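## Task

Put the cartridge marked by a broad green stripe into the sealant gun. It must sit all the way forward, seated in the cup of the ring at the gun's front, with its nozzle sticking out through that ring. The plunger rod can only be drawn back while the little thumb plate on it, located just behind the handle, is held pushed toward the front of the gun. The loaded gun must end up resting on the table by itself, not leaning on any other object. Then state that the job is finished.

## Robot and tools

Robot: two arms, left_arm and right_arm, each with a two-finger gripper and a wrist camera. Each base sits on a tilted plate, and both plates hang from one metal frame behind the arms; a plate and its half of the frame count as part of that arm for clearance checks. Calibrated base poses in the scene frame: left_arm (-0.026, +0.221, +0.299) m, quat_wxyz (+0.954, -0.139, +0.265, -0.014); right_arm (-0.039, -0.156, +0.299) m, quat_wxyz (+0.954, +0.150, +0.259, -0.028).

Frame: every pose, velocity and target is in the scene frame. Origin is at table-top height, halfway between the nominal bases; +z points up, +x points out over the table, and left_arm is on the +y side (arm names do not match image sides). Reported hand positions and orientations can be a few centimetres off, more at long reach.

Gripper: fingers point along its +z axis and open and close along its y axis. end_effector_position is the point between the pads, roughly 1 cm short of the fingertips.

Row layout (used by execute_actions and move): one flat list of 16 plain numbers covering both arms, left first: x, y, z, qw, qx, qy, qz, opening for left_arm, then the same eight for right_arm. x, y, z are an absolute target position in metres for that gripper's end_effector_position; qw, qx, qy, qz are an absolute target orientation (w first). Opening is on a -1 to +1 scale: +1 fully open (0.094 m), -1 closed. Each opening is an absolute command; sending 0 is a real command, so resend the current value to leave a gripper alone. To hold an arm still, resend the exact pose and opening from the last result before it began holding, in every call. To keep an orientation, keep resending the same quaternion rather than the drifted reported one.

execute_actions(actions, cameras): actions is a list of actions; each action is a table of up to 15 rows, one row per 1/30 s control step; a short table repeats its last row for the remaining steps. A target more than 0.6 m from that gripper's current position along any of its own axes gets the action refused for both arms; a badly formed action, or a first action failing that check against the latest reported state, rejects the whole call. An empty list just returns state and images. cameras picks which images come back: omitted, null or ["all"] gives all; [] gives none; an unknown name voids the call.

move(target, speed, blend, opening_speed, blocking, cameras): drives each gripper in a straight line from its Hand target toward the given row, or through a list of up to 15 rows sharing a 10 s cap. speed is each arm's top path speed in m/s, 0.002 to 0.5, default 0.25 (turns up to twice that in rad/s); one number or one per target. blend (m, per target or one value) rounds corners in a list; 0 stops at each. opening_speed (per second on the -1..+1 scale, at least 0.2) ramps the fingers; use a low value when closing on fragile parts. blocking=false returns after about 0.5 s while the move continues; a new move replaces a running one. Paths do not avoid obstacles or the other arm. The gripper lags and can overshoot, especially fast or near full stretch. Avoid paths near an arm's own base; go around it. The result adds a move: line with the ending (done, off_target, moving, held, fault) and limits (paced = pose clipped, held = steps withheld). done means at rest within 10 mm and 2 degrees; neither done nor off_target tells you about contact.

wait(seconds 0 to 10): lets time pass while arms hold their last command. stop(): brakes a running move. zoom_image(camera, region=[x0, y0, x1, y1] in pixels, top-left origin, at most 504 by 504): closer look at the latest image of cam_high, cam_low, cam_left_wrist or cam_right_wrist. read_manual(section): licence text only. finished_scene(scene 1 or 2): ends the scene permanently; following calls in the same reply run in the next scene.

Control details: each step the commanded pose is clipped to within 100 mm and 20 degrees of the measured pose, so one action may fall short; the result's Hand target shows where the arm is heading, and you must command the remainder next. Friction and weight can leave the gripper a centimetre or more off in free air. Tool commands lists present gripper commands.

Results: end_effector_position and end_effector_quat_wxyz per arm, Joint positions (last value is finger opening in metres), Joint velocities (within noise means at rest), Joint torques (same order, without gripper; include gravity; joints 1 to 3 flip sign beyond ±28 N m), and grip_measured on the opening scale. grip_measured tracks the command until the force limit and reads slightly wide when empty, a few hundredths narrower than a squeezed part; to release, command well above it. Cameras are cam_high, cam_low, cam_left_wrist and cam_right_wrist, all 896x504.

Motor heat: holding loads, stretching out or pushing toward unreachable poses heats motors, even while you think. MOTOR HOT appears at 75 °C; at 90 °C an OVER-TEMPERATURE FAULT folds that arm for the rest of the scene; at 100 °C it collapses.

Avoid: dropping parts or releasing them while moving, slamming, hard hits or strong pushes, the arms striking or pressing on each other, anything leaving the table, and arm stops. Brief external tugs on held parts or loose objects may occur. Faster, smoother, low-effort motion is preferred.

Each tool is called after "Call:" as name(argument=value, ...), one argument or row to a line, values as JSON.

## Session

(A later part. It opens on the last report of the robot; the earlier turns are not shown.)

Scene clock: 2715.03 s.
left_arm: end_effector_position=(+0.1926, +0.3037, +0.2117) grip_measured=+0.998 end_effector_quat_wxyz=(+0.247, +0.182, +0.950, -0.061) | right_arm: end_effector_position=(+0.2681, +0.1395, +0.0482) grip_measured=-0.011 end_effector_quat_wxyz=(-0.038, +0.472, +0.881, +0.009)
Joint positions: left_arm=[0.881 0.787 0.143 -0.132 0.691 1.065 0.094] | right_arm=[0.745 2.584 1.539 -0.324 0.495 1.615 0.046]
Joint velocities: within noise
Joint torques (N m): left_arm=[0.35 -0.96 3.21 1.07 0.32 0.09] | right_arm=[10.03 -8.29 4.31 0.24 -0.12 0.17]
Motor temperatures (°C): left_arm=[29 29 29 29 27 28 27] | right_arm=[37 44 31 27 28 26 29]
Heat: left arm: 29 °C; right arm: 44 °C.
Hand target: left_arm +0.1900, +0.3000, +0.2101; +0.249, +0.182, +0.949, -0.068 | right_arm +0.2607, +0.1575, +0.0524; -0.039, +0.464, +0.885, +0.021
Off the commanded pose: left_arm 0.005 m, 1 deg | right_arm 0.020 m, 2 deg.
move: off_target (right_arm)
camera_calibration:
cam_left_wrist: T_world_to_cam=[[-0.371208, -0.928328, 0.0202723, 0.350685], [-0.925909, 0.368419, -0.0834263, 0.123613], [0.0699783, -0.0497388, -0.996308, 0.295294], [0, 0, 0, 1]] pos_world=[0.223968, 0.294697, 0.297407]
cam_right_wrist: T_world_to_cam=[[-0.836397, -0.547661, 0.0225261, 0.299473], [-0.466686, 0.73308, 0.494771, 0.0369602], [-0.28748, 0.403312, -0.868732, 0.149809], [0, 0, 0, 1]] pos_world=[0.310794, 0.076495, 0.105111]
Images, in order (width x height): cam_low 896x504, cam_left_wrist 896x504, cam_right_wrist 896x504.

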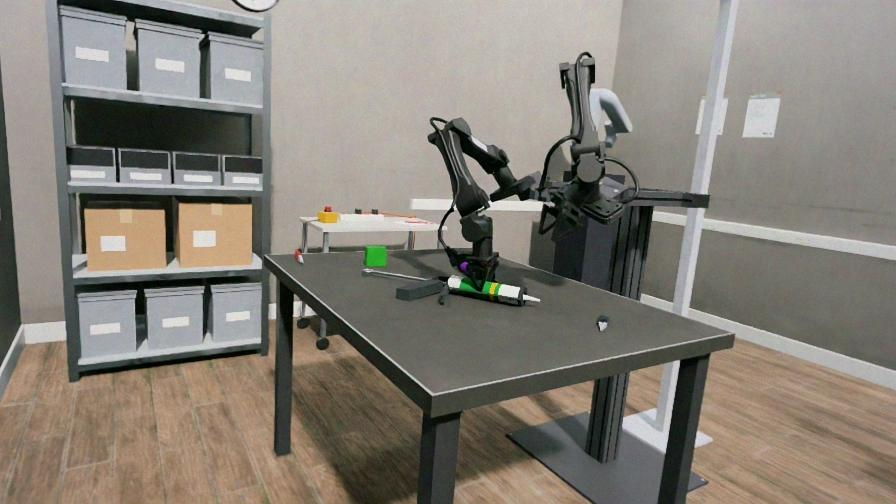

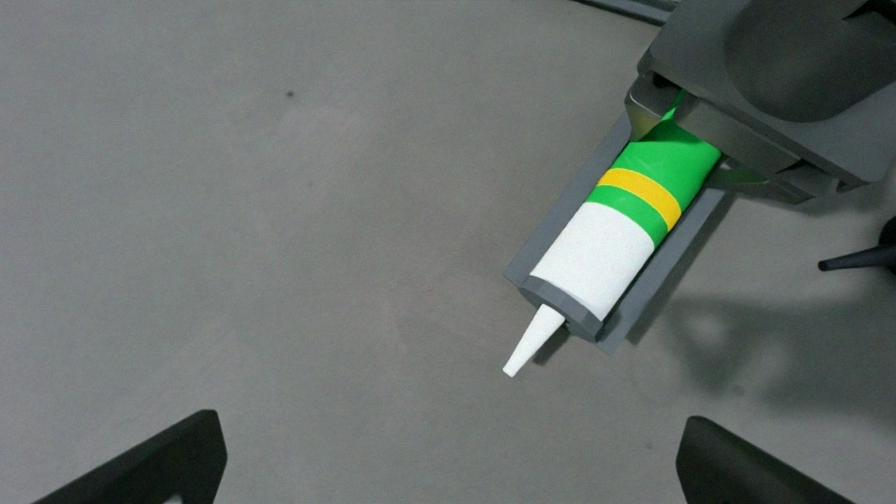

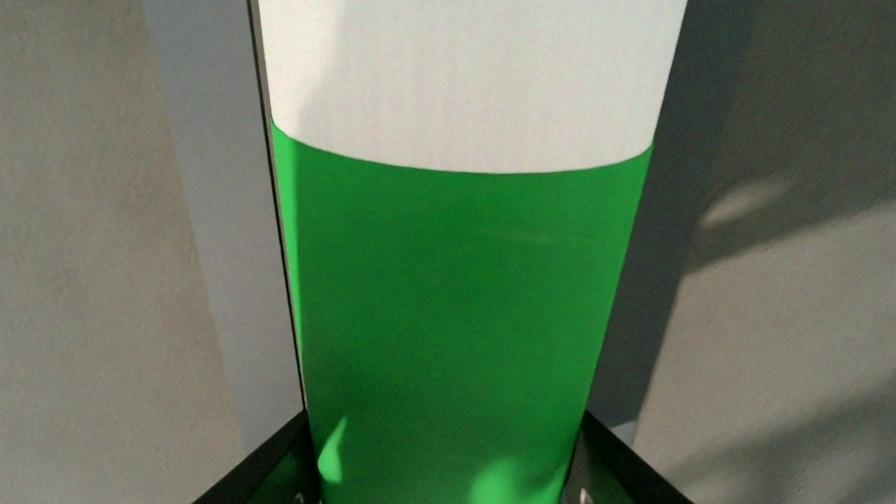

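Call:
move(
  target=[
    [0.19, 0.30, 0.21, 0.2447, 0.1794, 0.9330, -0.0670, 1, 0.2560, 0.1680, 0.056, -0.0386, 0.4636, 0.8849, 0.0202, -0.06],
  ],
  speed=0.03,
  cameras=["cam_left_wrist","cam_low","cam_right_wrist"],
)

Call:
zoom_image(
  camera="cam_left_wrist",
  region=[490, 240, 630, 390],
)

Scene clock: 2742.67 s.
left_arm: end_effector_position=(+0.1926, +0.3037, +0.2117) grip_measured=+0.998 end_effector_quat_wxyz=(+0.247, +0.182, +0.950, -0.061) | right_arm: end_effector_position=(+0.2676, +0.1471, +0.0485) grip_measured=-0.011 end_effector_quat_wxyz=(-0.031, +0.479, +0.877, +0.010)
Joint positions: left_arm=[0.881 0.787 0.143 -0.132 0.691 1.065 0.094] | right_arm=[0.761 2.603 1.565 -0.331 0.509 1.646 0.046]
Joint velocities: within noise
Joint torques (N m): left_arm=[0.5 -1.02 3.11 1.07 0.33 0.1] | right_arm=[10.82 -8.66 4.4 0.07 -0.18 0.09]
Motor temperatures (°C): left_arm=[29 29 29 29 27 28 27] | right_arm=[38 43 32 27 28 26 29]
Heat: left arm: 29 °C; right arm: 43 °C.
Hand target: left_arm +0.1900, +0.3000, +0.2101; +0.249, +0.182, +0.949, -0.068 | right_arm +0.2556, +0.1671, +0.0561; -0.039, +0.463, +0.885, +0.020
Off the commanded pose: left_arm 0.005 m, 1 deg | right_arm 0.025 m, 2 deg.
move: off_target (right_arm)
camera_calibration:
cam_left_wrist: T_world_to_cam=[[-0.371208, -0.928328, 0.0202723, 0.350685], [-0.925909, 0.368419, -0.0834263, 0.123613], [0.0699783, -0.0497388, -0.996308, 0.295294], [0, 0, 0, 1]] pos_world=[0.223968, 0.294697, 0.297407]
cam_right_wrist: T_world_to_cam=[[-0.845401, -0.533891, 0.016045, 0.303873], [-0.460152, 0.743233, 0.48566, 0.0281622], [-0.271215, 0.403194, -0.874, 0.142826], [0, 0, 0, 1]] pos_world=[0.30859, 0.0837171, 0.106277]
Images, in order (width x height): cam_low 896x504, cam_left_wrist 896x504, cam_right_wrist 896x504.

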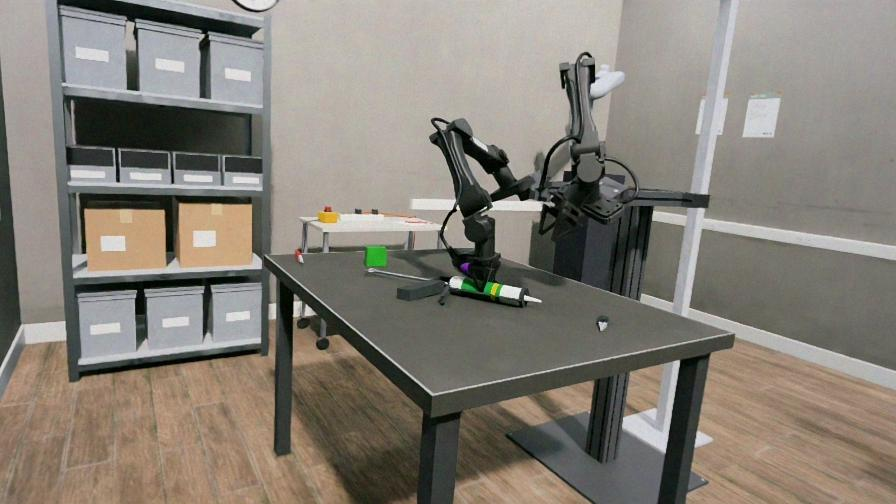

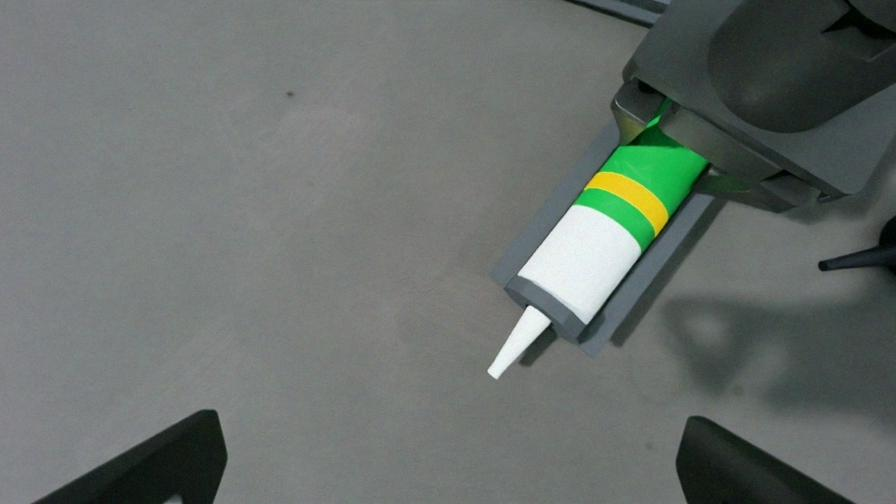

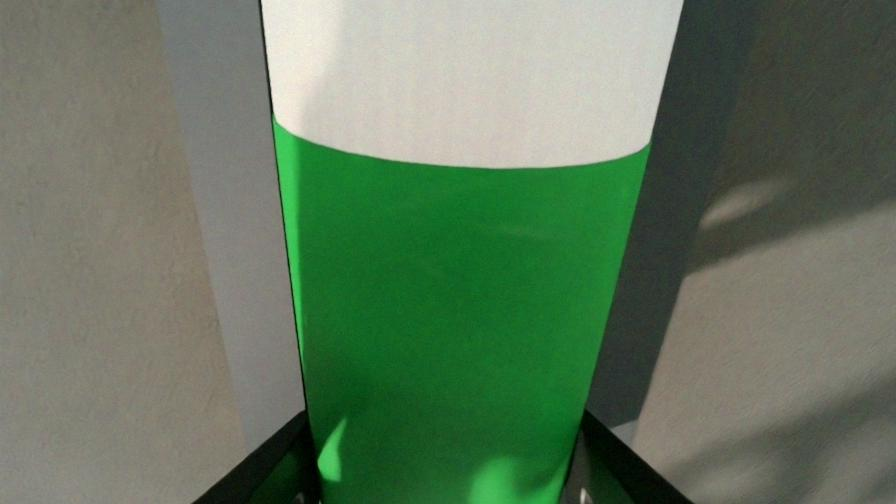

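Scaled by 3.360.

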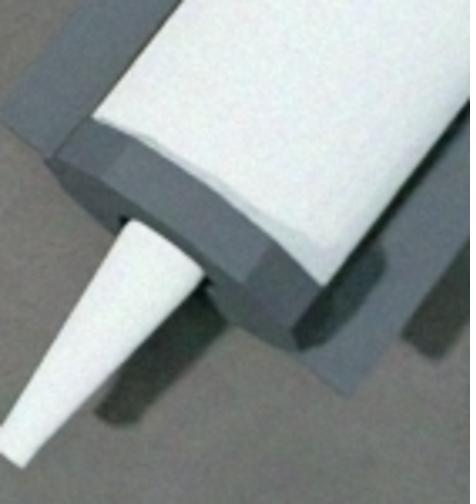

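Call:
move(
  target=[
    [0.19, 0.30, 0.21, 0.2447, 0.1794, 0.9330, -0.0670, 1, 0.2680, 0.1480, 0.052, -0.0386, 0.4636, 0.8849, 0.0202, 0.35],
    [0.19, 0.30, 0.21, 0.2447, 0.1794, 0.9330, -0.0670, 1, 0.2680, 0.1480, 0.13, -0.0386, 0.4636, 0.8849, 0.0202, 0.35],
    [0.19, 0.30, 0.21, 0.2447, 0.1794, 0.9330, -0.0670, 1, 0.2400, 0.0300, 0.22, -0.0386, 0.4636, 0.8849, 0.0202, 0.35],
  ],
  speed=0.15,
  cameras=["cam_left_wrist","cam_low","cam_right_wrist"],
)

Call:
zoom_image(
  camera="cam_right_wrist",
  region=[440, 100, 896, 504],
)

Scene clock: 2759.77 s.
left_arm: end_effector_position=(+0.1927, +0.3038, +0.2118) grip_measured=+0.998 end_effector_quat_wxyz=(+0.247, +0.182, +0.950, -0.061) | right_arm: end_effector_position=(+0.2428, +0.0362, +0.2173) grip_measured=+0.348 end_effector_quat_wxyz=(-0.042, +0.469, +0.882, +0.026)
Joint positions: left_arm=[0.881 0.787 0.143 -0.131 0.691 1.065 0.094] | right_arm=[0.84 1.831 1.01 -0.568 0.492 1.699 0.063]
Joint velocities: within noise
Joint torques (N m): left_arm=[0.58 -0.92 3.17 1.06 0.34 0.1] | right_arm=[4.72 -8.34 2.29 0.11 0.02 -0.06]
Motor temperatures (°C): left_arm=[29 29 29 29 27 28 27] | right_arm=[38 42 32 27 28 26 29]
Heat: left arm: 29 °C; right arm: 42 °C.
Hand target: left_arm +0.1900, +0.3000, +0.2101; +0.249, +0.182, +0.949, -0.068 | right_arm +0.2401, +0.0301, +0.2198; -0.039, +0.464, +0.885, +0.020
Off the commanded pose: left_arm 0.005 m, 1 deg | right_arm 0.007 m, 1 deg.
move: done
camera_calibration:
cam_left_wrist: T_world_to_cam=[[-0.371289, -0.928303, 0.0199296, 0.350835], [-0.925857, 0.368517, -0.0835726, 0.12364], [0.0702363, -0.0494816, -0.996302, 0.295181], [0, 0, 0, 1]] pos_world=[0.224002, 0.294724, 0.29743]
cam_right_wrist: T_world_to_cam=[[-0.833258, -0.55288, -0.00236545, 0.222712], [-0.474949, 0.713603, 0.51497, 0.0155308], [-0.283028, 0.430226, -0.857205, 0.326605], [0, 0, 0, 1]] pos_world=[0.285391, -0.0284642, 0.272497]
Images, in order (width x height): cam_low 896x504, cam_left_wrist 896x504, cam_right_wrist 896x504.

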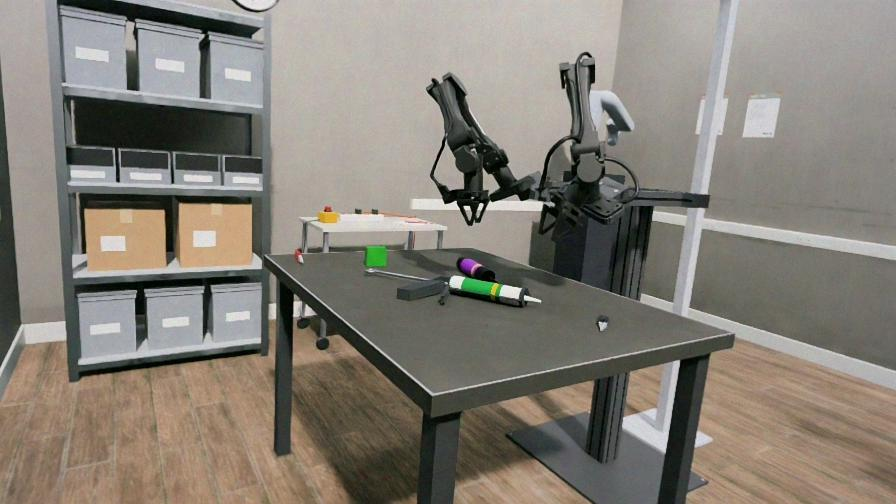

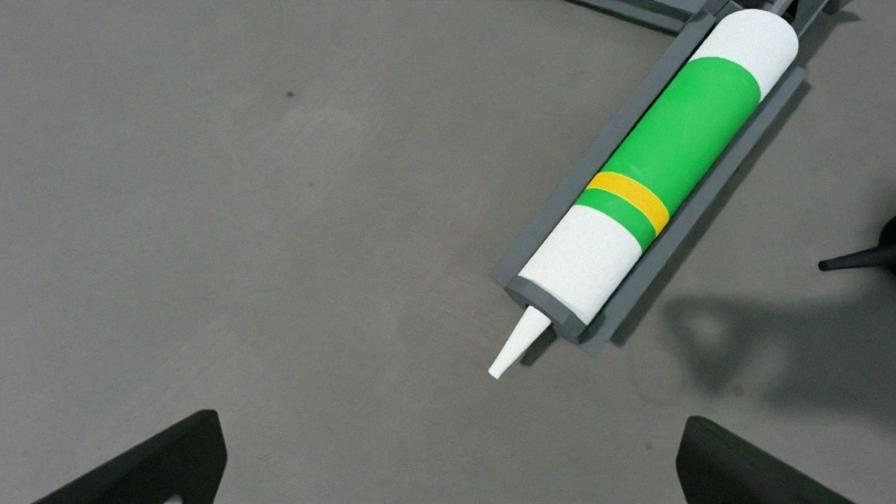

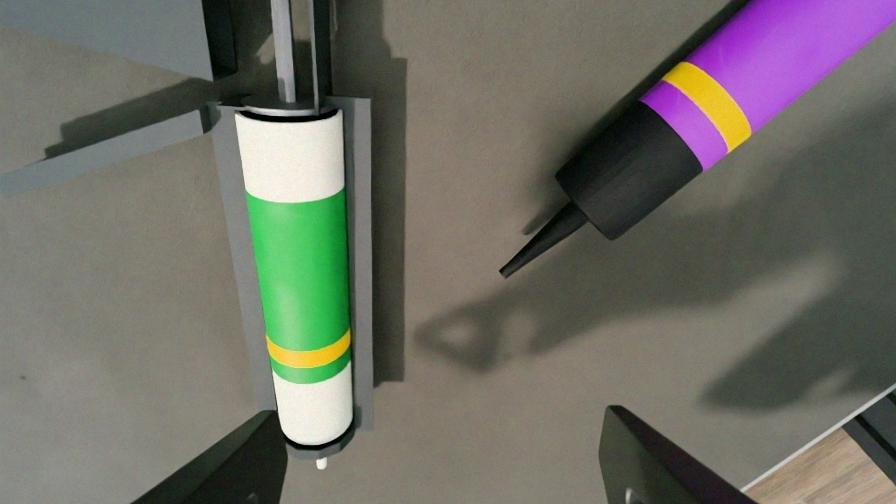

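Scaled by 1.105.

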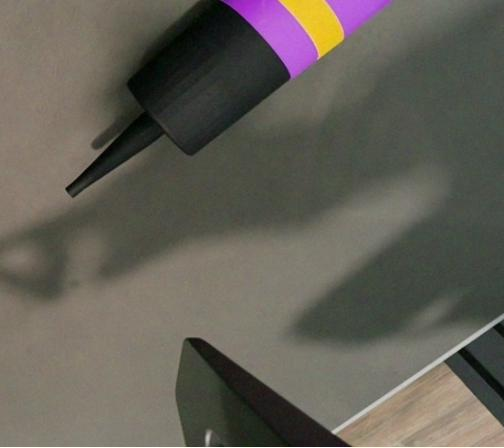

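Call:
move(
  target=[
    [0.22, 0.25, 0.20, 0.0376, 0.507, 0.8607, -0.0221, 0.35, 0.36, -0.02, 0.22, 0.1292, -0.138, 0.9818, 0.0182, 0.2],
    [0.234, 0.18, 0.16, 0.0376, 0.507, 0.8607, -0.0221, 0.35, 0.415, 0.04, 0.16, 0.1292, -0.138, 0.9818, 0.0182, 0.2],
  ],
  speed=0.15,
  cameras=["cam_left_wrist","cam_low","cam_right_wrist"],
)

Scene clock: 2817.80 s.
left_arm: end_effector_position=(+0.2306, +0.1840, +0.1615) grip_measured=+0.352 end_effector_quat_wxyz=(+0.034, +0.509, +0.860, -0.021) | right_arm: end_effector_position=(+0.4123, +0.0369, +0.1642) grip_measured=+0.202 end_effector_quat_wxyz=(+0.130, -0.136, +0.982, +0.016)
Joint positions: left_arm=[-0.233 1.399 0.451 -0.094 -0.325 0.92 0.064] | right_arm=[0.608 2.077 1.348 -0.232 0.568 0.029 0.056]
Joint velocities: within noise
Joint torques (N m): left_arm=[-2.69 -3.37 3.23 0.81 -0.02 -0.08] | right_arm=[5.34 -8.29 5.78 0.69 -0.07 -0.08]
Motor temperatures (°C): left_arm=[29 29 29 29 27 28 27] | right_arm=[35 39 31 27 28 26 28]
Heat: left arm: 29 °C; right arm: 39 °C.
Hand target: left_arm +0.2340, +0.1800, +0.1602; +0.038, +0.507, +0.861, -0.022 | right_arm +0.4149, +0.0400, +0.1602; +0.129, -0.138, +0.982, +0.018
Off the commanded pose: left_arm 0.005 m, 0 deg | right_arm 0.006 m, 0 deg.
move: done
camera_calibration:
cam_left_wrist: T_world_to_cam=[[-0.875864, -0.482531, -0.00509094, 0.293111], [-0.454953, 0.822197, 0.342068, -0.0621066], [-0.160873, 0.301921, -0.939661, 0.216023], [0, 0, 0, 1]] pos_world=[0.263222, 0.127277, 0.225725]
cam_right_wrist: T_world_to_cam=[[0.263683, -0.964598, 0.0046872, -0.0739778], [-0.949343, -0.258646, 0.178465, 0.409626], [-0.170935, -0.051508, -0.983935, 0.321147], [0, 0, 0, 1]] pos_world=[0.463277, 0.0511309, 0.24323]
Images, in order (width x height): cam_low 896x504, cam_left_wrist 896x504, cam_right_wrist 896x504.

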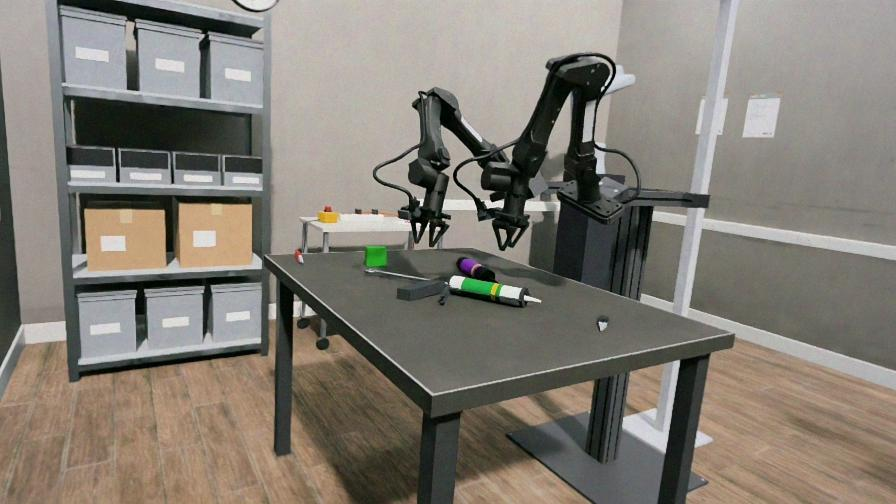

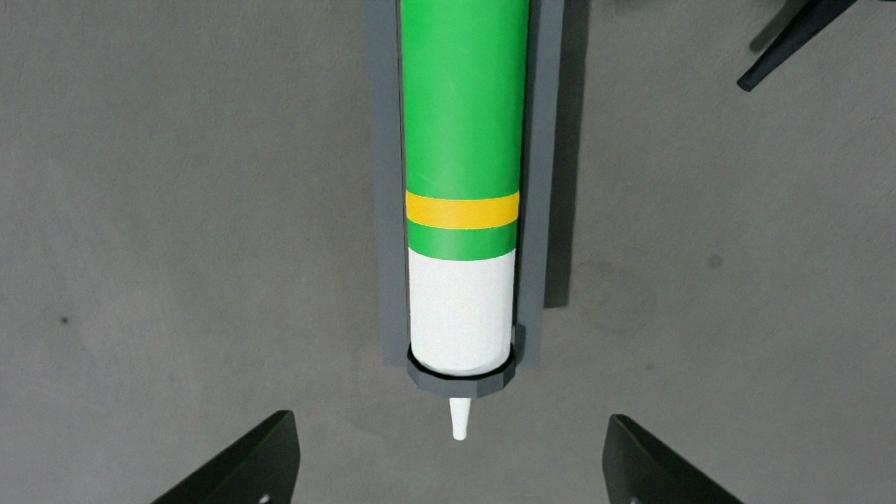

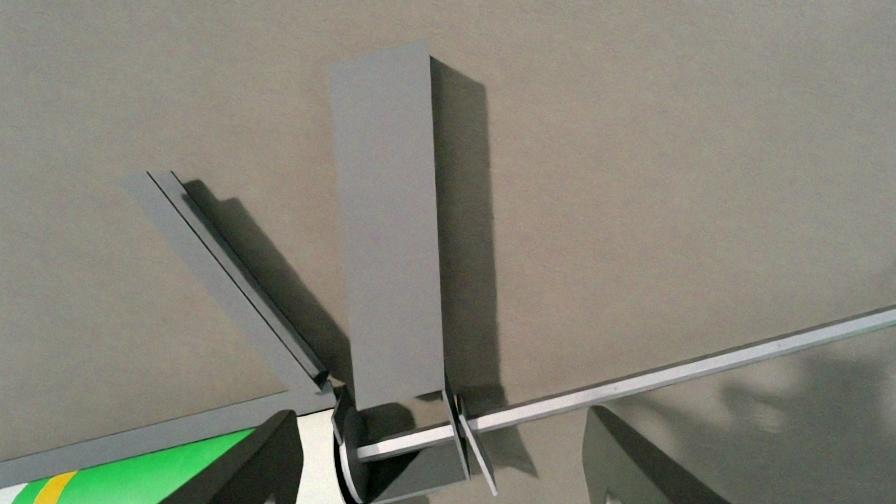

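Call:
move(
  target=[
    [0.2385, 0.1570, 0.07, 0.0376, 0.507, 0.8607, -0.0221, 0.35, 0.431, 0.0685, 0.022, 0.1287, -0.1636, 0.9778, 0.0215, 0.2],
  ],
  speed=0.08,
  cameras=["cam_left_wrist","cam_low","cam_right_wrist"],
)

Scene clock: 2829.90 s.
left_arm: end_effector_position=(+0.2415, +0.1590, +0.0747) grip_measured=+0.352 end_effector_quat_wxyz=(+0.039, +0.503, +0.863, -0.016) | right_arm: end_effector_position=(+0.4313, +0.0642, +0.0282) grip_measured=+0.202 end_effector_quat_wxyz=(+0.128, -0.161, +0.978, +0.017)
Joint positions: left_arm=[-0.191 1.911 0.548 0.348 -0.309 0.949 0.064] | right_arm=[0.488 2.523 1.636 -0.023 0.488 -0.13 0.056]
Joint velocities: within noise
Joint torques (N m): left_arm=[-2.5 -4.83 0.29 0.79 0.1 0.08] | right_arm=[6.19 -9.35 4.72 0.78 -0.12 -0.04]
Motor temperatures (°C): left_arm=[29 29 29 28 27 28 27] | right_arm=[35 39 32 27 28 26 28]
Heat: left arm: 29 °C; right arm: 39 °C.
Hand target: left_arm +0.2384, +0.1570, +0.0702; +0.038, +0.507, +0.861, -0.022 | right_arm +0.4307, +0.0683, +0.0221; +0.129, -0.164, +0.978, +0.021
Off the commanded pose: left_arm 0.006 m, 1 deg | right_arm 0.008 m, 1 deg.
move: done
camera_calibration:
cam_left_wrist: T_world_to_cam=[[-0.868627, -0.495121, -0.0185217, 0.291365], [-0.471423, 0.814393, 0.338414, -0.0014023], [-0.152472, 0.302687, -0.940815, 0.141736], [0, 0, 0, 1]] pos_world=[0.274037, 0.102502, 0.139218]
cam_right_wrist: T_world_to_cam=[[0.312226, -0.949969, 0.00852858, -0.0740339], [-0.934425, -0.305473, 0.18313, 0.455376], [-0.171362, -0.0651472, -0.983052, 0.193023], [0, 0, 0, 1]] pos_world=[0.481707, 0.0813502, 0.10699]
Images, in order (width x height): cam_low 896x504, cam_left_wrist 896x504, cam_right_wrist 896x504.

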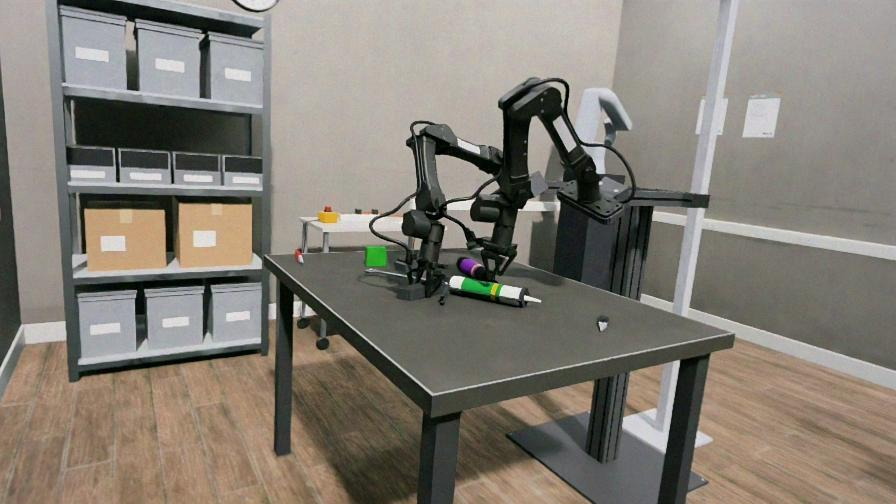

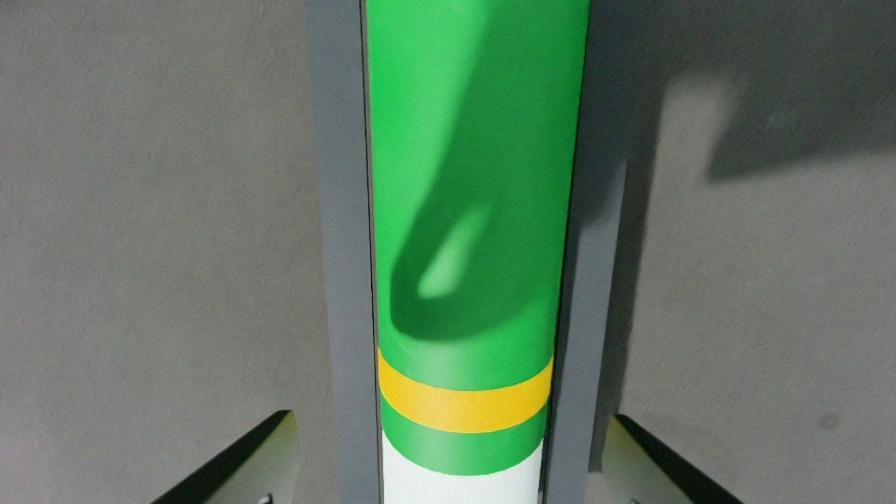

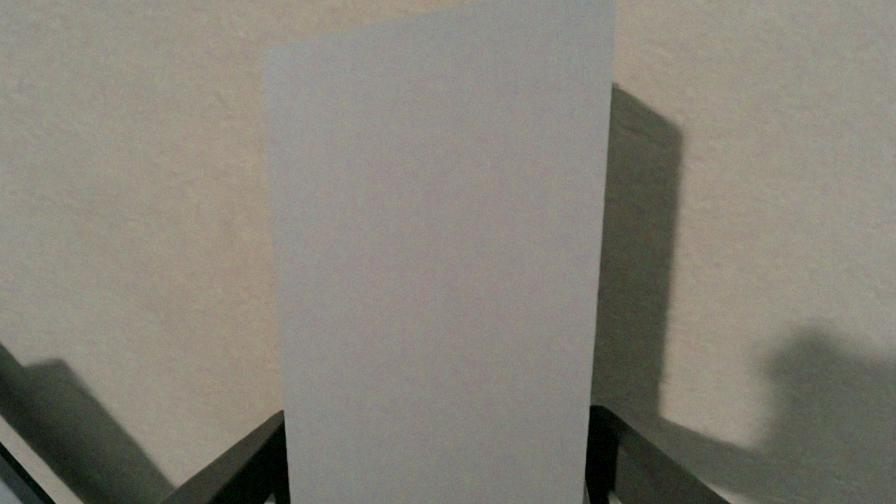

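Call:
move(
  target=[
    [0.2355, 0.1555, 0.026, 0.0376, 0.507, 0.8607, -0.0221, 0.35, 0.431, 0.0685, 0.020, 0.1287, -0.1636, 0.9778, 0.0215, -1],
  ],
  speed=0.06,
  opening_speed=1,
  cameras=["cam_left_wrist","cam_low"],
)

Call:
zoom_image(
  camera="cam_low",
  region=[430, 240, 550, 310],
)

Scene clock: 2837.50 s.
left_arm: end_effector_position=(+0.2388, +0.1574, +0.0345) grip_measured=+0.351 end_effector_quat_wxyz=(+0.038, +0.505, +0.862, -0.018) | right_arm: end_effector_position=(+0.4313, +0.0658, +0.0283) grip_measured=-0.192 end_effector_quat_wxyz=(+0.128, -0.163, +0.978, +0.021)
Joint positions: left_arm=[-0.143 2.109 0.615 0.487 -0.282 0.996 0.063] | right_arm=[0.488 2.524 1.637 -0.022 0.479 -0.133 0.038]
Joint velocities: within noise
Joint torques (N m): left_arm=[-2.41 -3.7 -0.2 0.96 0.1 0.05] | right_arm=[6.04 -8.9 4.89 0.78 -0.05 -0.07]
Motor temperatures (°C): left_arm=[29 29 29 28 27 28 27] | right_arm=[35 40 32 27 28 26 28]
Heat: left arm: 29 °C; right arm: 40 °C.
Hand target: left_arm +0.2353, +0.1555, +0.0265; +0.037, +0.507, +0.861, -0.022 | right_arm +0.4306, +0.0682, +0.0201; +0.129, -0.164, +0.978, +0.021
Off the commanded pose: left_arm 0.009 m, 1 deg | right_arm 0.009 m, 0 deg.
move: done
camera_calibration:
cam_left_wrist: T_world_to_cam=[[-0.871757, -0.48973, -0.0142883, 0.28724], [-0.4648, 0.817454, 0.340192, 0.0101035], [-0.154922, 0.303206, -0.940247, 0.104386], [0, 0, 0, 1]] pos_world=[0.271272, 0.100761, 0.0988158]
Images, in order (width x height): cam_low 896x504, cam_left_wrist 896x504.

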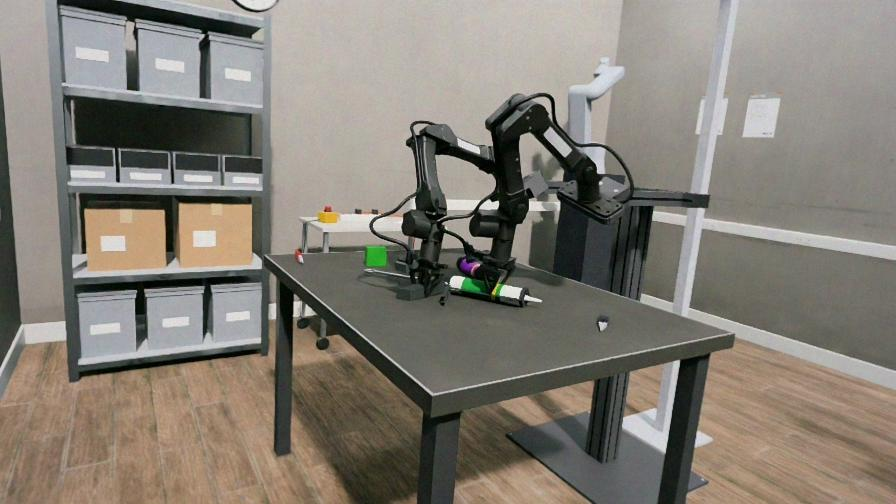

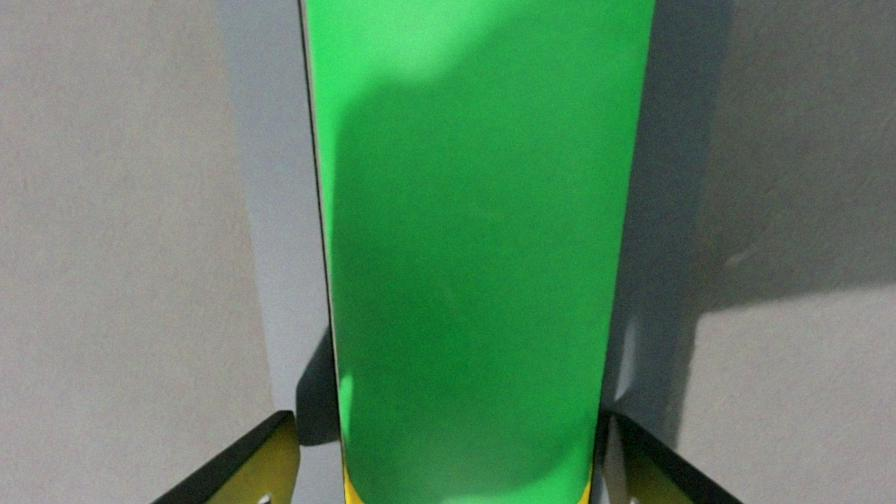

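Scaled by 4.200.

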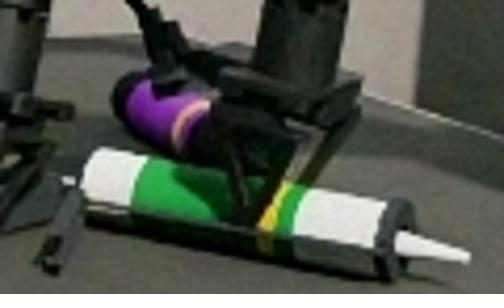

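Call:
move(
  target=[
    [0.2345, 0.1545, 0.020, 0.0376, 0.507, 0.8607, -0.0221, 0.35, 0.431, 0.0685, 0.020, 0.1287, -0.1636, 0.9778, 0.0215, -1],
    [0.2345, 0.1545, 0.022, 0.0376, 0.507, 0.8607, -0.0221, -0.3, 0.431, 0.0685, 0.020, 0.1287, -0.1636, 0.9778, 0.0215, -1],
  ],
  speed=0.04,
  opening_speed=0.6,
  cameras=["cam_left_wrist","cam_low"],
)

Call:
zoom_image(
  camera="cam_low",
  region=[430, 240, 550, 310],
)

Scene clock: 2846.43 s.
left_arm: end_effector_position=(+0.2349, +0.1544, +0.0333) grip_measured=-0.012 end_effector_quat_wxyz=(+0.036, +0.509, +0.860, -0.027) | right_arm: end_effector_position=(+0.4312, +0.0658, +0.0283) grip_measured=-0.192 end_effector_quat_wxyz=(+0.128, -0.163, +0.978, +0.021)
Joint positions: left_arm=[-0.143 2.117 0.615 0.483 -0.267 1 0.046] | right_arm=[0.488 2.524 1.637 -0.023 0.479 -0.133 0.038]
Joint velocities: within noise
Joint torques (N m): left_arm=[-2.24 -2.82 0.42 1.15 -0.01 0.04] | right_arm=[6.12 -8.96 4.9 0.79 -0.05 -0.04]
Motor temperatures (°C): left_arm=[29 29 28 29 27 28 27] | right_arm=[35 41 32 27 28 26 28]
Heat: left arm: 29 °C; right arm: 41 °C.
Hand target: left_arm +0.2340, +0.1546, +0.0227; +0.037, +0.507, +0.861, -0.023 | right_arm +0.4306, +0.0682, +0.0201; +0.129, -0.164, +0.978, +0.021
Off the commanded pose: left_arm 0.011 m, 1 deg | right_arm 0.009 m, 0 deg.
move: off_target (left_arm); target 2's new opening was sent with left_arm's hand 0.013 m and 1 deg from that target
camera_calibration:
cam_left_wrist: T_world_to_cam=[[-0.875729, -0.482795, 0.00282677, 0.281678], [-0.454334, 0.826055, 0.333487, 0.00759446], [-0.163341, 0.29076, -0.94275, 0.107536], [0, 0, 0, 1]] pos_world=[0.267689, 0.0984521, 0.0980504]
Images, in order (width x height): cam_low 896x504, cam_left_wrist 896x504.

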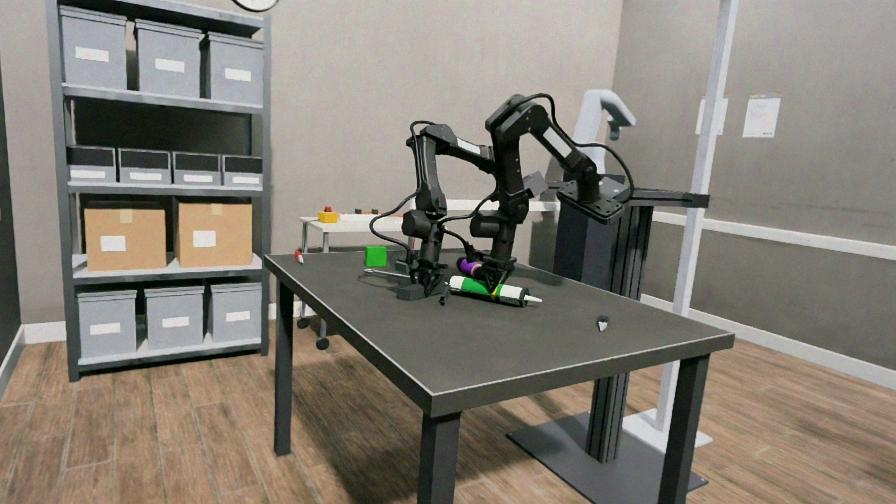

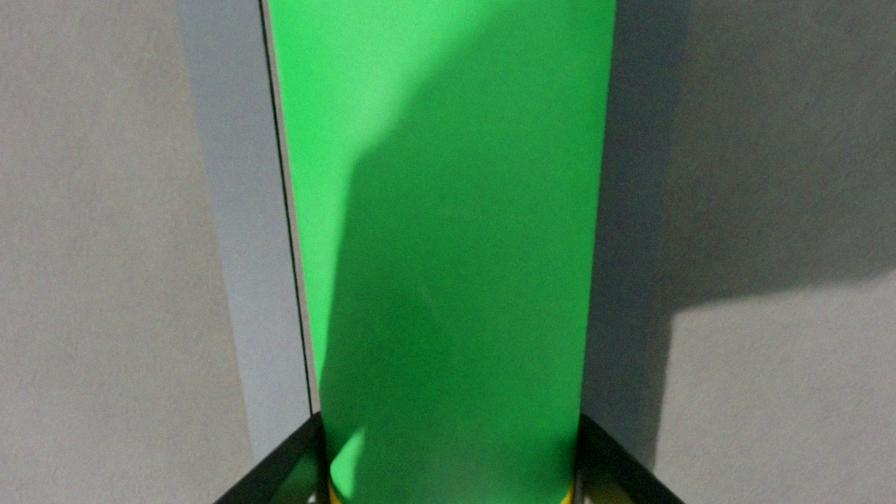

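Scaled by 4.200.

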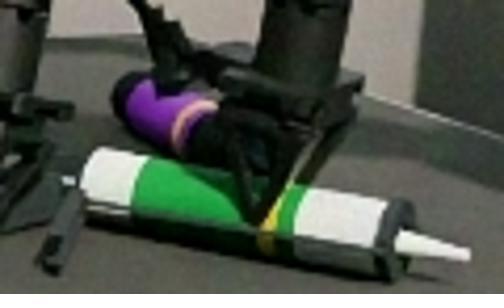

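Call:
move(
  target=[
    [0.2250, 0.1720, 0.032, 0.0376, 0.507, 0.8607, -0.0221, -0.3, 0.431, 0.0685, 0.020, 0.1287, -0.1636, 0.9778, 0.0215, -1],
  ],
  speed=0.03,
  cameras=["cam_left_wrist","cam_low"],
)

Call:
zoom_image(
  camera="cam_low",
  region=[430, 240, 550, 310],
)

Scene clock: 2852.40 s.
left_arm: end_effector_position=(+0.2312, +0.1560, +0.0340) grip_measured=-0.015 end_effector_quat_wxyz=(+0.059, +0.505, +0.860, -0.044) | right_arm: end_effector_position=(+0.4313, +0.0659, +0.0283) grip_measured=-0.192 end_effector_quat_wxyz=(+0.128, -0.163, +0.978, +0.021)
Joint positions: left_arm=[-0.106 2.115 0.569 0.561 -0.196 1.031 0.046] | right_arm=[0.488 2.524 1.637 -0.022 0.479 -0.133 0.038]
Joint velocities: within noise
Joint torques (N m): left_arm=[-1.24 -7.19 -2.48 0.6 -0.38 0.14] | right_arm=[6.05 -8.95 4.93 0.8 -0.04 -0.03]
Motor temperatures (°C): left_arm=[29 29 28 29 27 28 27] | right_arm=[35 42 32 27 28 26 29]
Heat: left arm: 29 °C; right arm: 42 °C.
Hand target: left_arm +0.2249, +0.1716, +0.0322; +0.037, +0.507, +0.861, -0.023 | right_arm +0.4306, +0.0682, +0.0201; +0.129, -0.164, +0.978, +0.021
Off the commanded pose: left_arm 0.017 m, 4 deg | right_arm 0.009 m, 0 deg.
move: off_target (left_arm)
camera_calibration:
cam_left_wrist: T_world_to_cam=[[-0.872413, -0.488702, 0.00809061, 0.27919], [-0.467273, 0.838787, 0.27945, 0.00714628], [-0.143354, 0.240016, -0.960126, 0.111061], [0, 0, 0, 1]] pos_world=[0.262829, 0.10379, 0.102377]
Images, in order (width x height): cam_low 896x504, cam_left_wrist 896x504.

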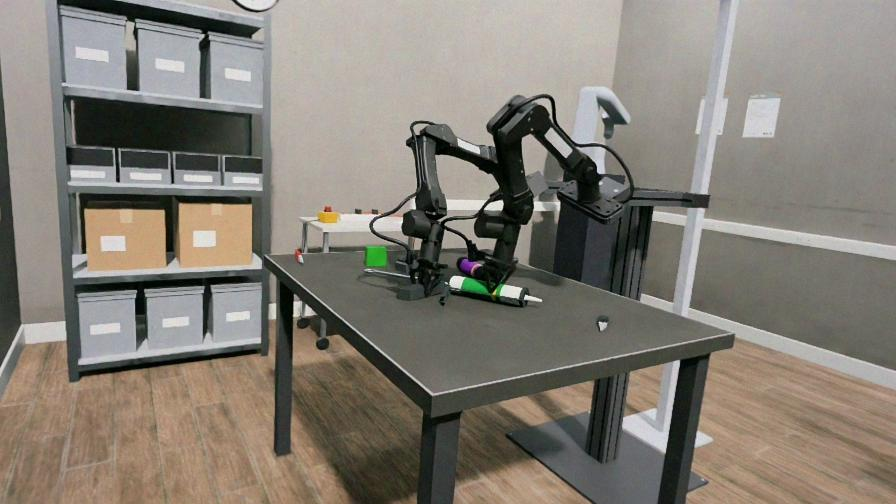

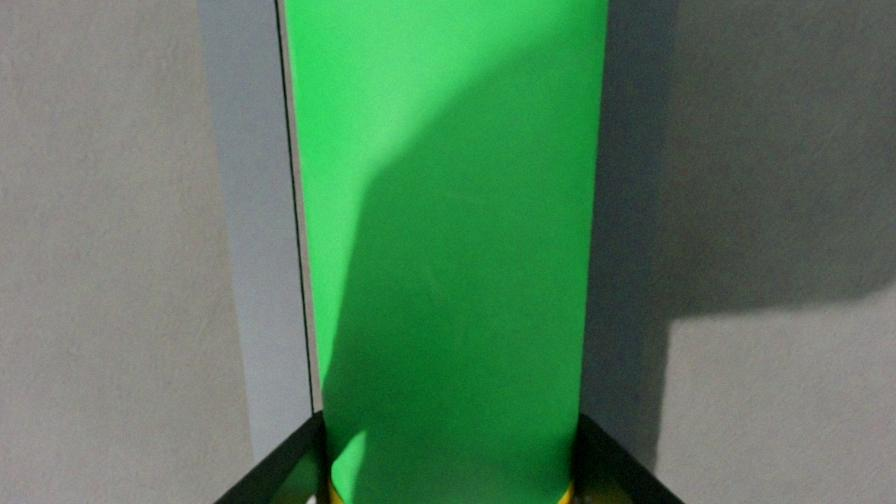

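Scaled by 4.200.

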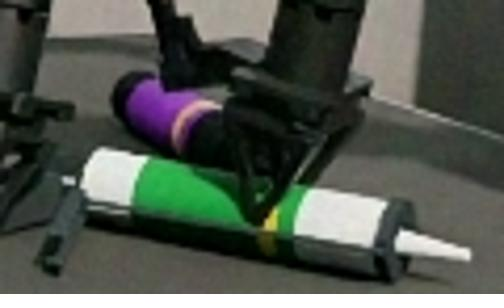

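Call:
move(
  target=[
    [0.2190, 0.1950, 0.034, 0.0376, 0.507, 0.8607, -0.0221, -0.35, 0.431, 0.0685, 0.020, 0.1287, -0.1636, 0.9778, 0.0215, -1],
  ],
  speed=0.04,
  cameras=["cam_left_wrist","cam_low"],
)

Call:
zoom_image(
  camera="cam_low",
  region=[430, 240, 550, 310],
)

Scene clock: 2859.93 s.
left_arm: end_effector_position=(+0.2357, +0.1672, +0.0350) grip_measured=-0.018 end_effector_quat_wxyz=(+0.087, +0.510, +0.854, -0.055) | right_arm: end_effector_position=(+0.4313, +0.0680, +0.0281) grip_measured=-0.192 end_effector_quat_wxyz=(+0.130, -0.149, +0.980, +0.027)
Joint positions: left_arm=[-0.033 2.098 0.54 0.618 -0.106 1.113 0.046] | right_arm=[0.489 2.526 1.637 -0.016 0.472 -0.105 0.038]
Joint velocities: within noise
Joint torques (N m): left_arm=[-0.1 -8.55 -3.88 0.38 -0.73 0.04] | right_arm=[5.89 -9.09 5.01 0.73 0.01 -0.31]
Motor temperatures (°C): left_arm=[29 30 28 28 27 28 28] | right_arm=[35 42 32 27 28 26 29]
Heat: left arm: 30 °C; right arm: 42 °C.
Hand target: left_arm +0.2189, +0.1934, +0.0344; +0.039, +0.508, +0.860, -0.023 | right_arm +0.4307, +0.0683, +0.0202; +0.129, -0.163, +0.978, +0.022
Off the commanded pose: left_arm 0.032 m, 7 deg | right_arm 0.008 m, 2 deg.
move: off_target (left_arm)
camera_calibration:
cam_left_wrist: T_world_to_cam=[[-0.879396, -0.476083, -0.0026111, 0.288473], [-0.464735, 0.857218, 0.221805, -0.00207301], [-0.103359, 0.196268, -0.975088, 0.108428], [0, 0, 0, 1]] pos_world=[0.263926, 0.117834, 0.10694]
Images, in order (width x height): cam_low 896x504, cam_left_wrist 896x504.

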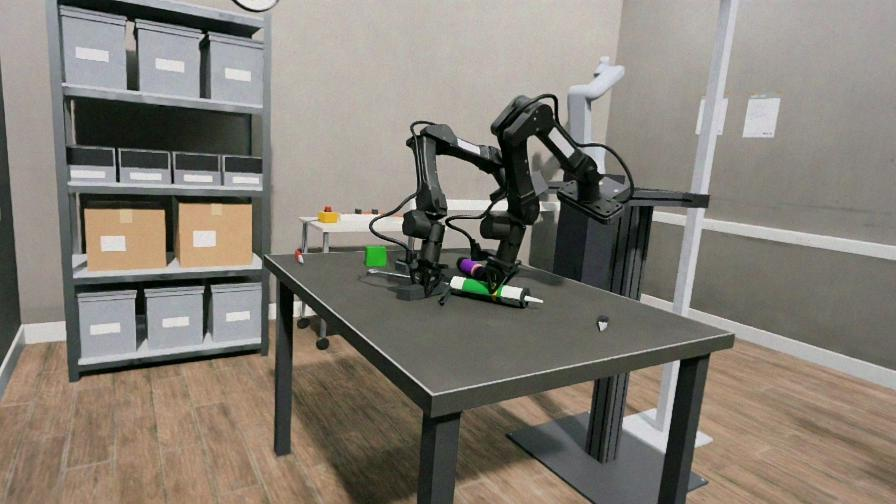

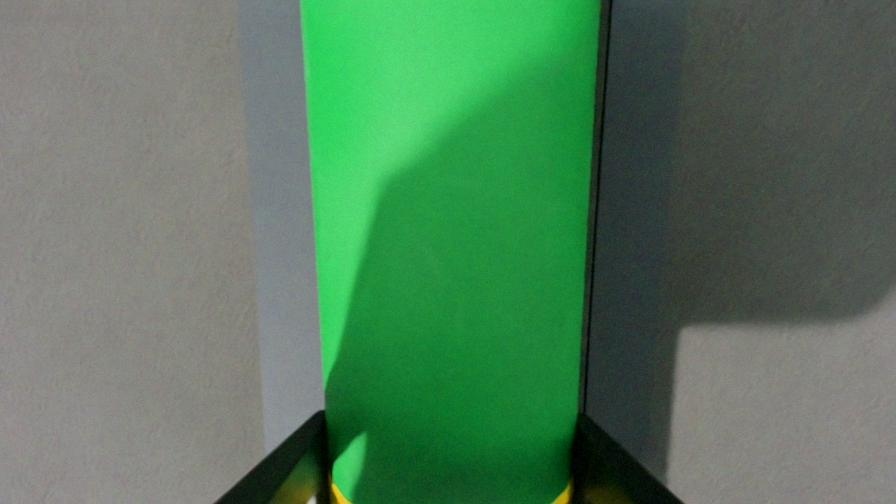

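Scaled by 4.200.

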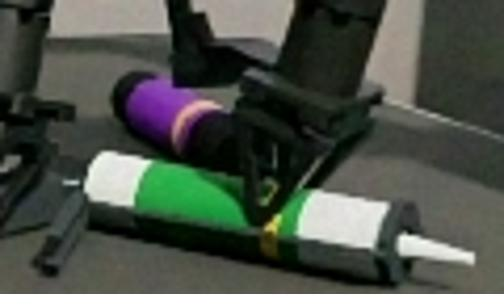

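Call:
move(
  target=[
    [0.2345, 0.1660, 0.038, 0.0376, 0.507, 0.8607, -0.0221, 0.35, 0.431, 0.0685, 0.022, 0.1287, -0.1636, 0.9778, 0.0215, -1],
    [0.2345, 0.1660, 0.12, 0.0376, 0.507, 0.8607, -0.0221, 0.35, 0.431, 0.0685, 0.022, 0.1287, -0.1636, 0.9778, 0.0215, -1],
    [0.195, 0.2500, 0.10, -0.1124, 0.5031, 0.8542, 0.0662, 0.35, 0.431, 0.0685, 0.022, 0.1287, -0.1636, 0.9778, 0.0215, -1],
  ],
  speed=0.1,
  cameras=["cam_left_wrist","cam_low"],
)

Call:
zoom_image(
  camera="cam_left_wrist",
  region=[330, 250, 600, 504],
)

Scene clock: 2887.30 s.
left_arm: end_effector_position=(+0.2028, +0.2490, +0.1030) grip_measured=+0.348 end_effector_quat_wxyz=(-0.096, +0.494, +0.861, +0.072) | right_arm: end_effector_position=(+0.4311, +0.0684, +0.0280) grip_measured=-0.193 end_effector_quat_wxyz=(+0.130, -0.153, +0.979, +0.028)
Joint positions: left_arm=[-0.074 1.718 0.481 0.08 -0.53 0.977 0.063] | right_arm=[0.489 2.527 1.637 -0.016 0.47 -0.112 0.038]
Joint velocities: within noise
Joint torques (N m): left_arm=[-1.73 -4.14 0.59 0.14 -0.18 0.07] | right_arm=[6.17 -9.57 4.57 0.71 0.05 -0.25]
Motor temperatures (°C): left_arm=[29 30 28 28 27 28 28] | right_arm=[35 39 32 28 28 26 30]
Heat: left arm: 30 °C; right arm: 39 °C.
Hand target: left_arm +0.1949, +0.2501, +0.1003; -0.112, +0.503, +0.854, +0.066 | right_arm +0.4308, +0.0684, +0.0221; +0.129, -0.164, +0.978, +0.022
Off the commanded pose: left_arm 0.008 m, 2 deg | right_arm 0.006 m, 1 deg.
move: done
camera_calibration:
cam_left_wrist: T_world_to_cam=[[-0.86525, -0.500105, -0.0351796, 0.305116], [-0.41141, 0.668191, 0.619889, -0.107343], [-0.286503, 0.550832, -0.783901, 0.0844076], [0, 0, 0, 1]] pos_world=[0.244023, 0.177821, 0.143441]
Images, in order (width x height): cam_low 896x504, cam_left_wrist 896x504.

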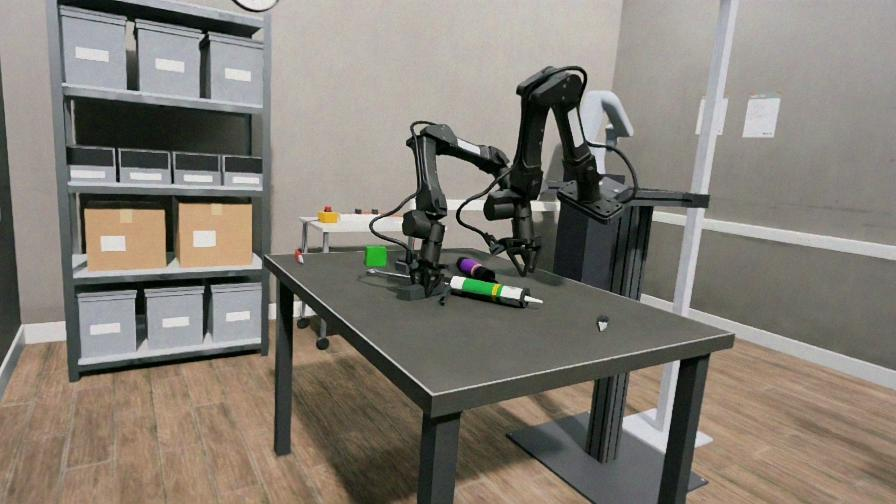

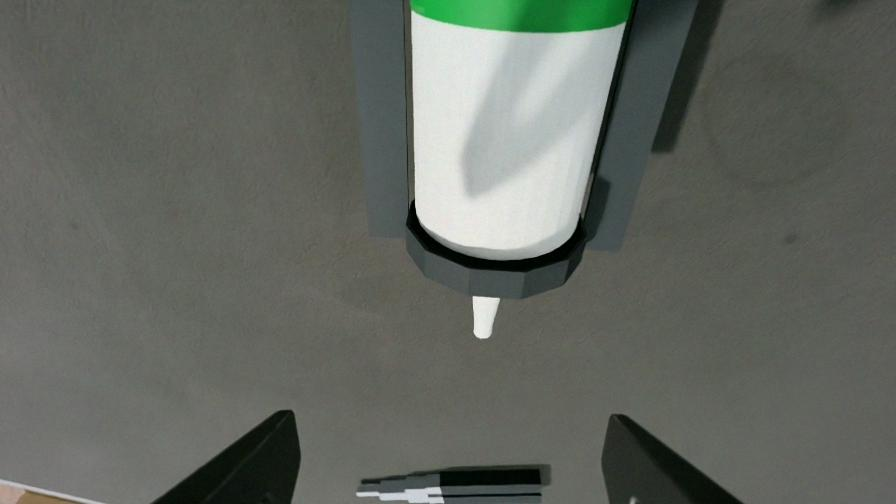

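Scaled by 1.867.

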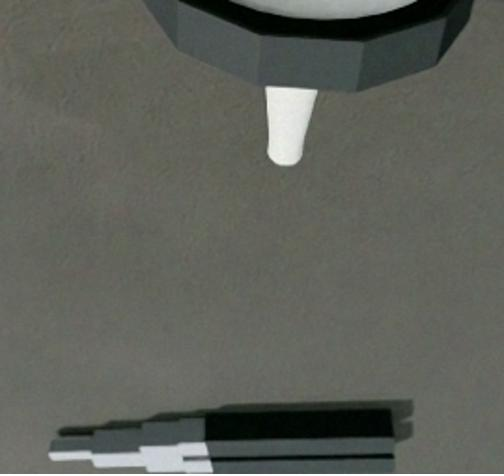

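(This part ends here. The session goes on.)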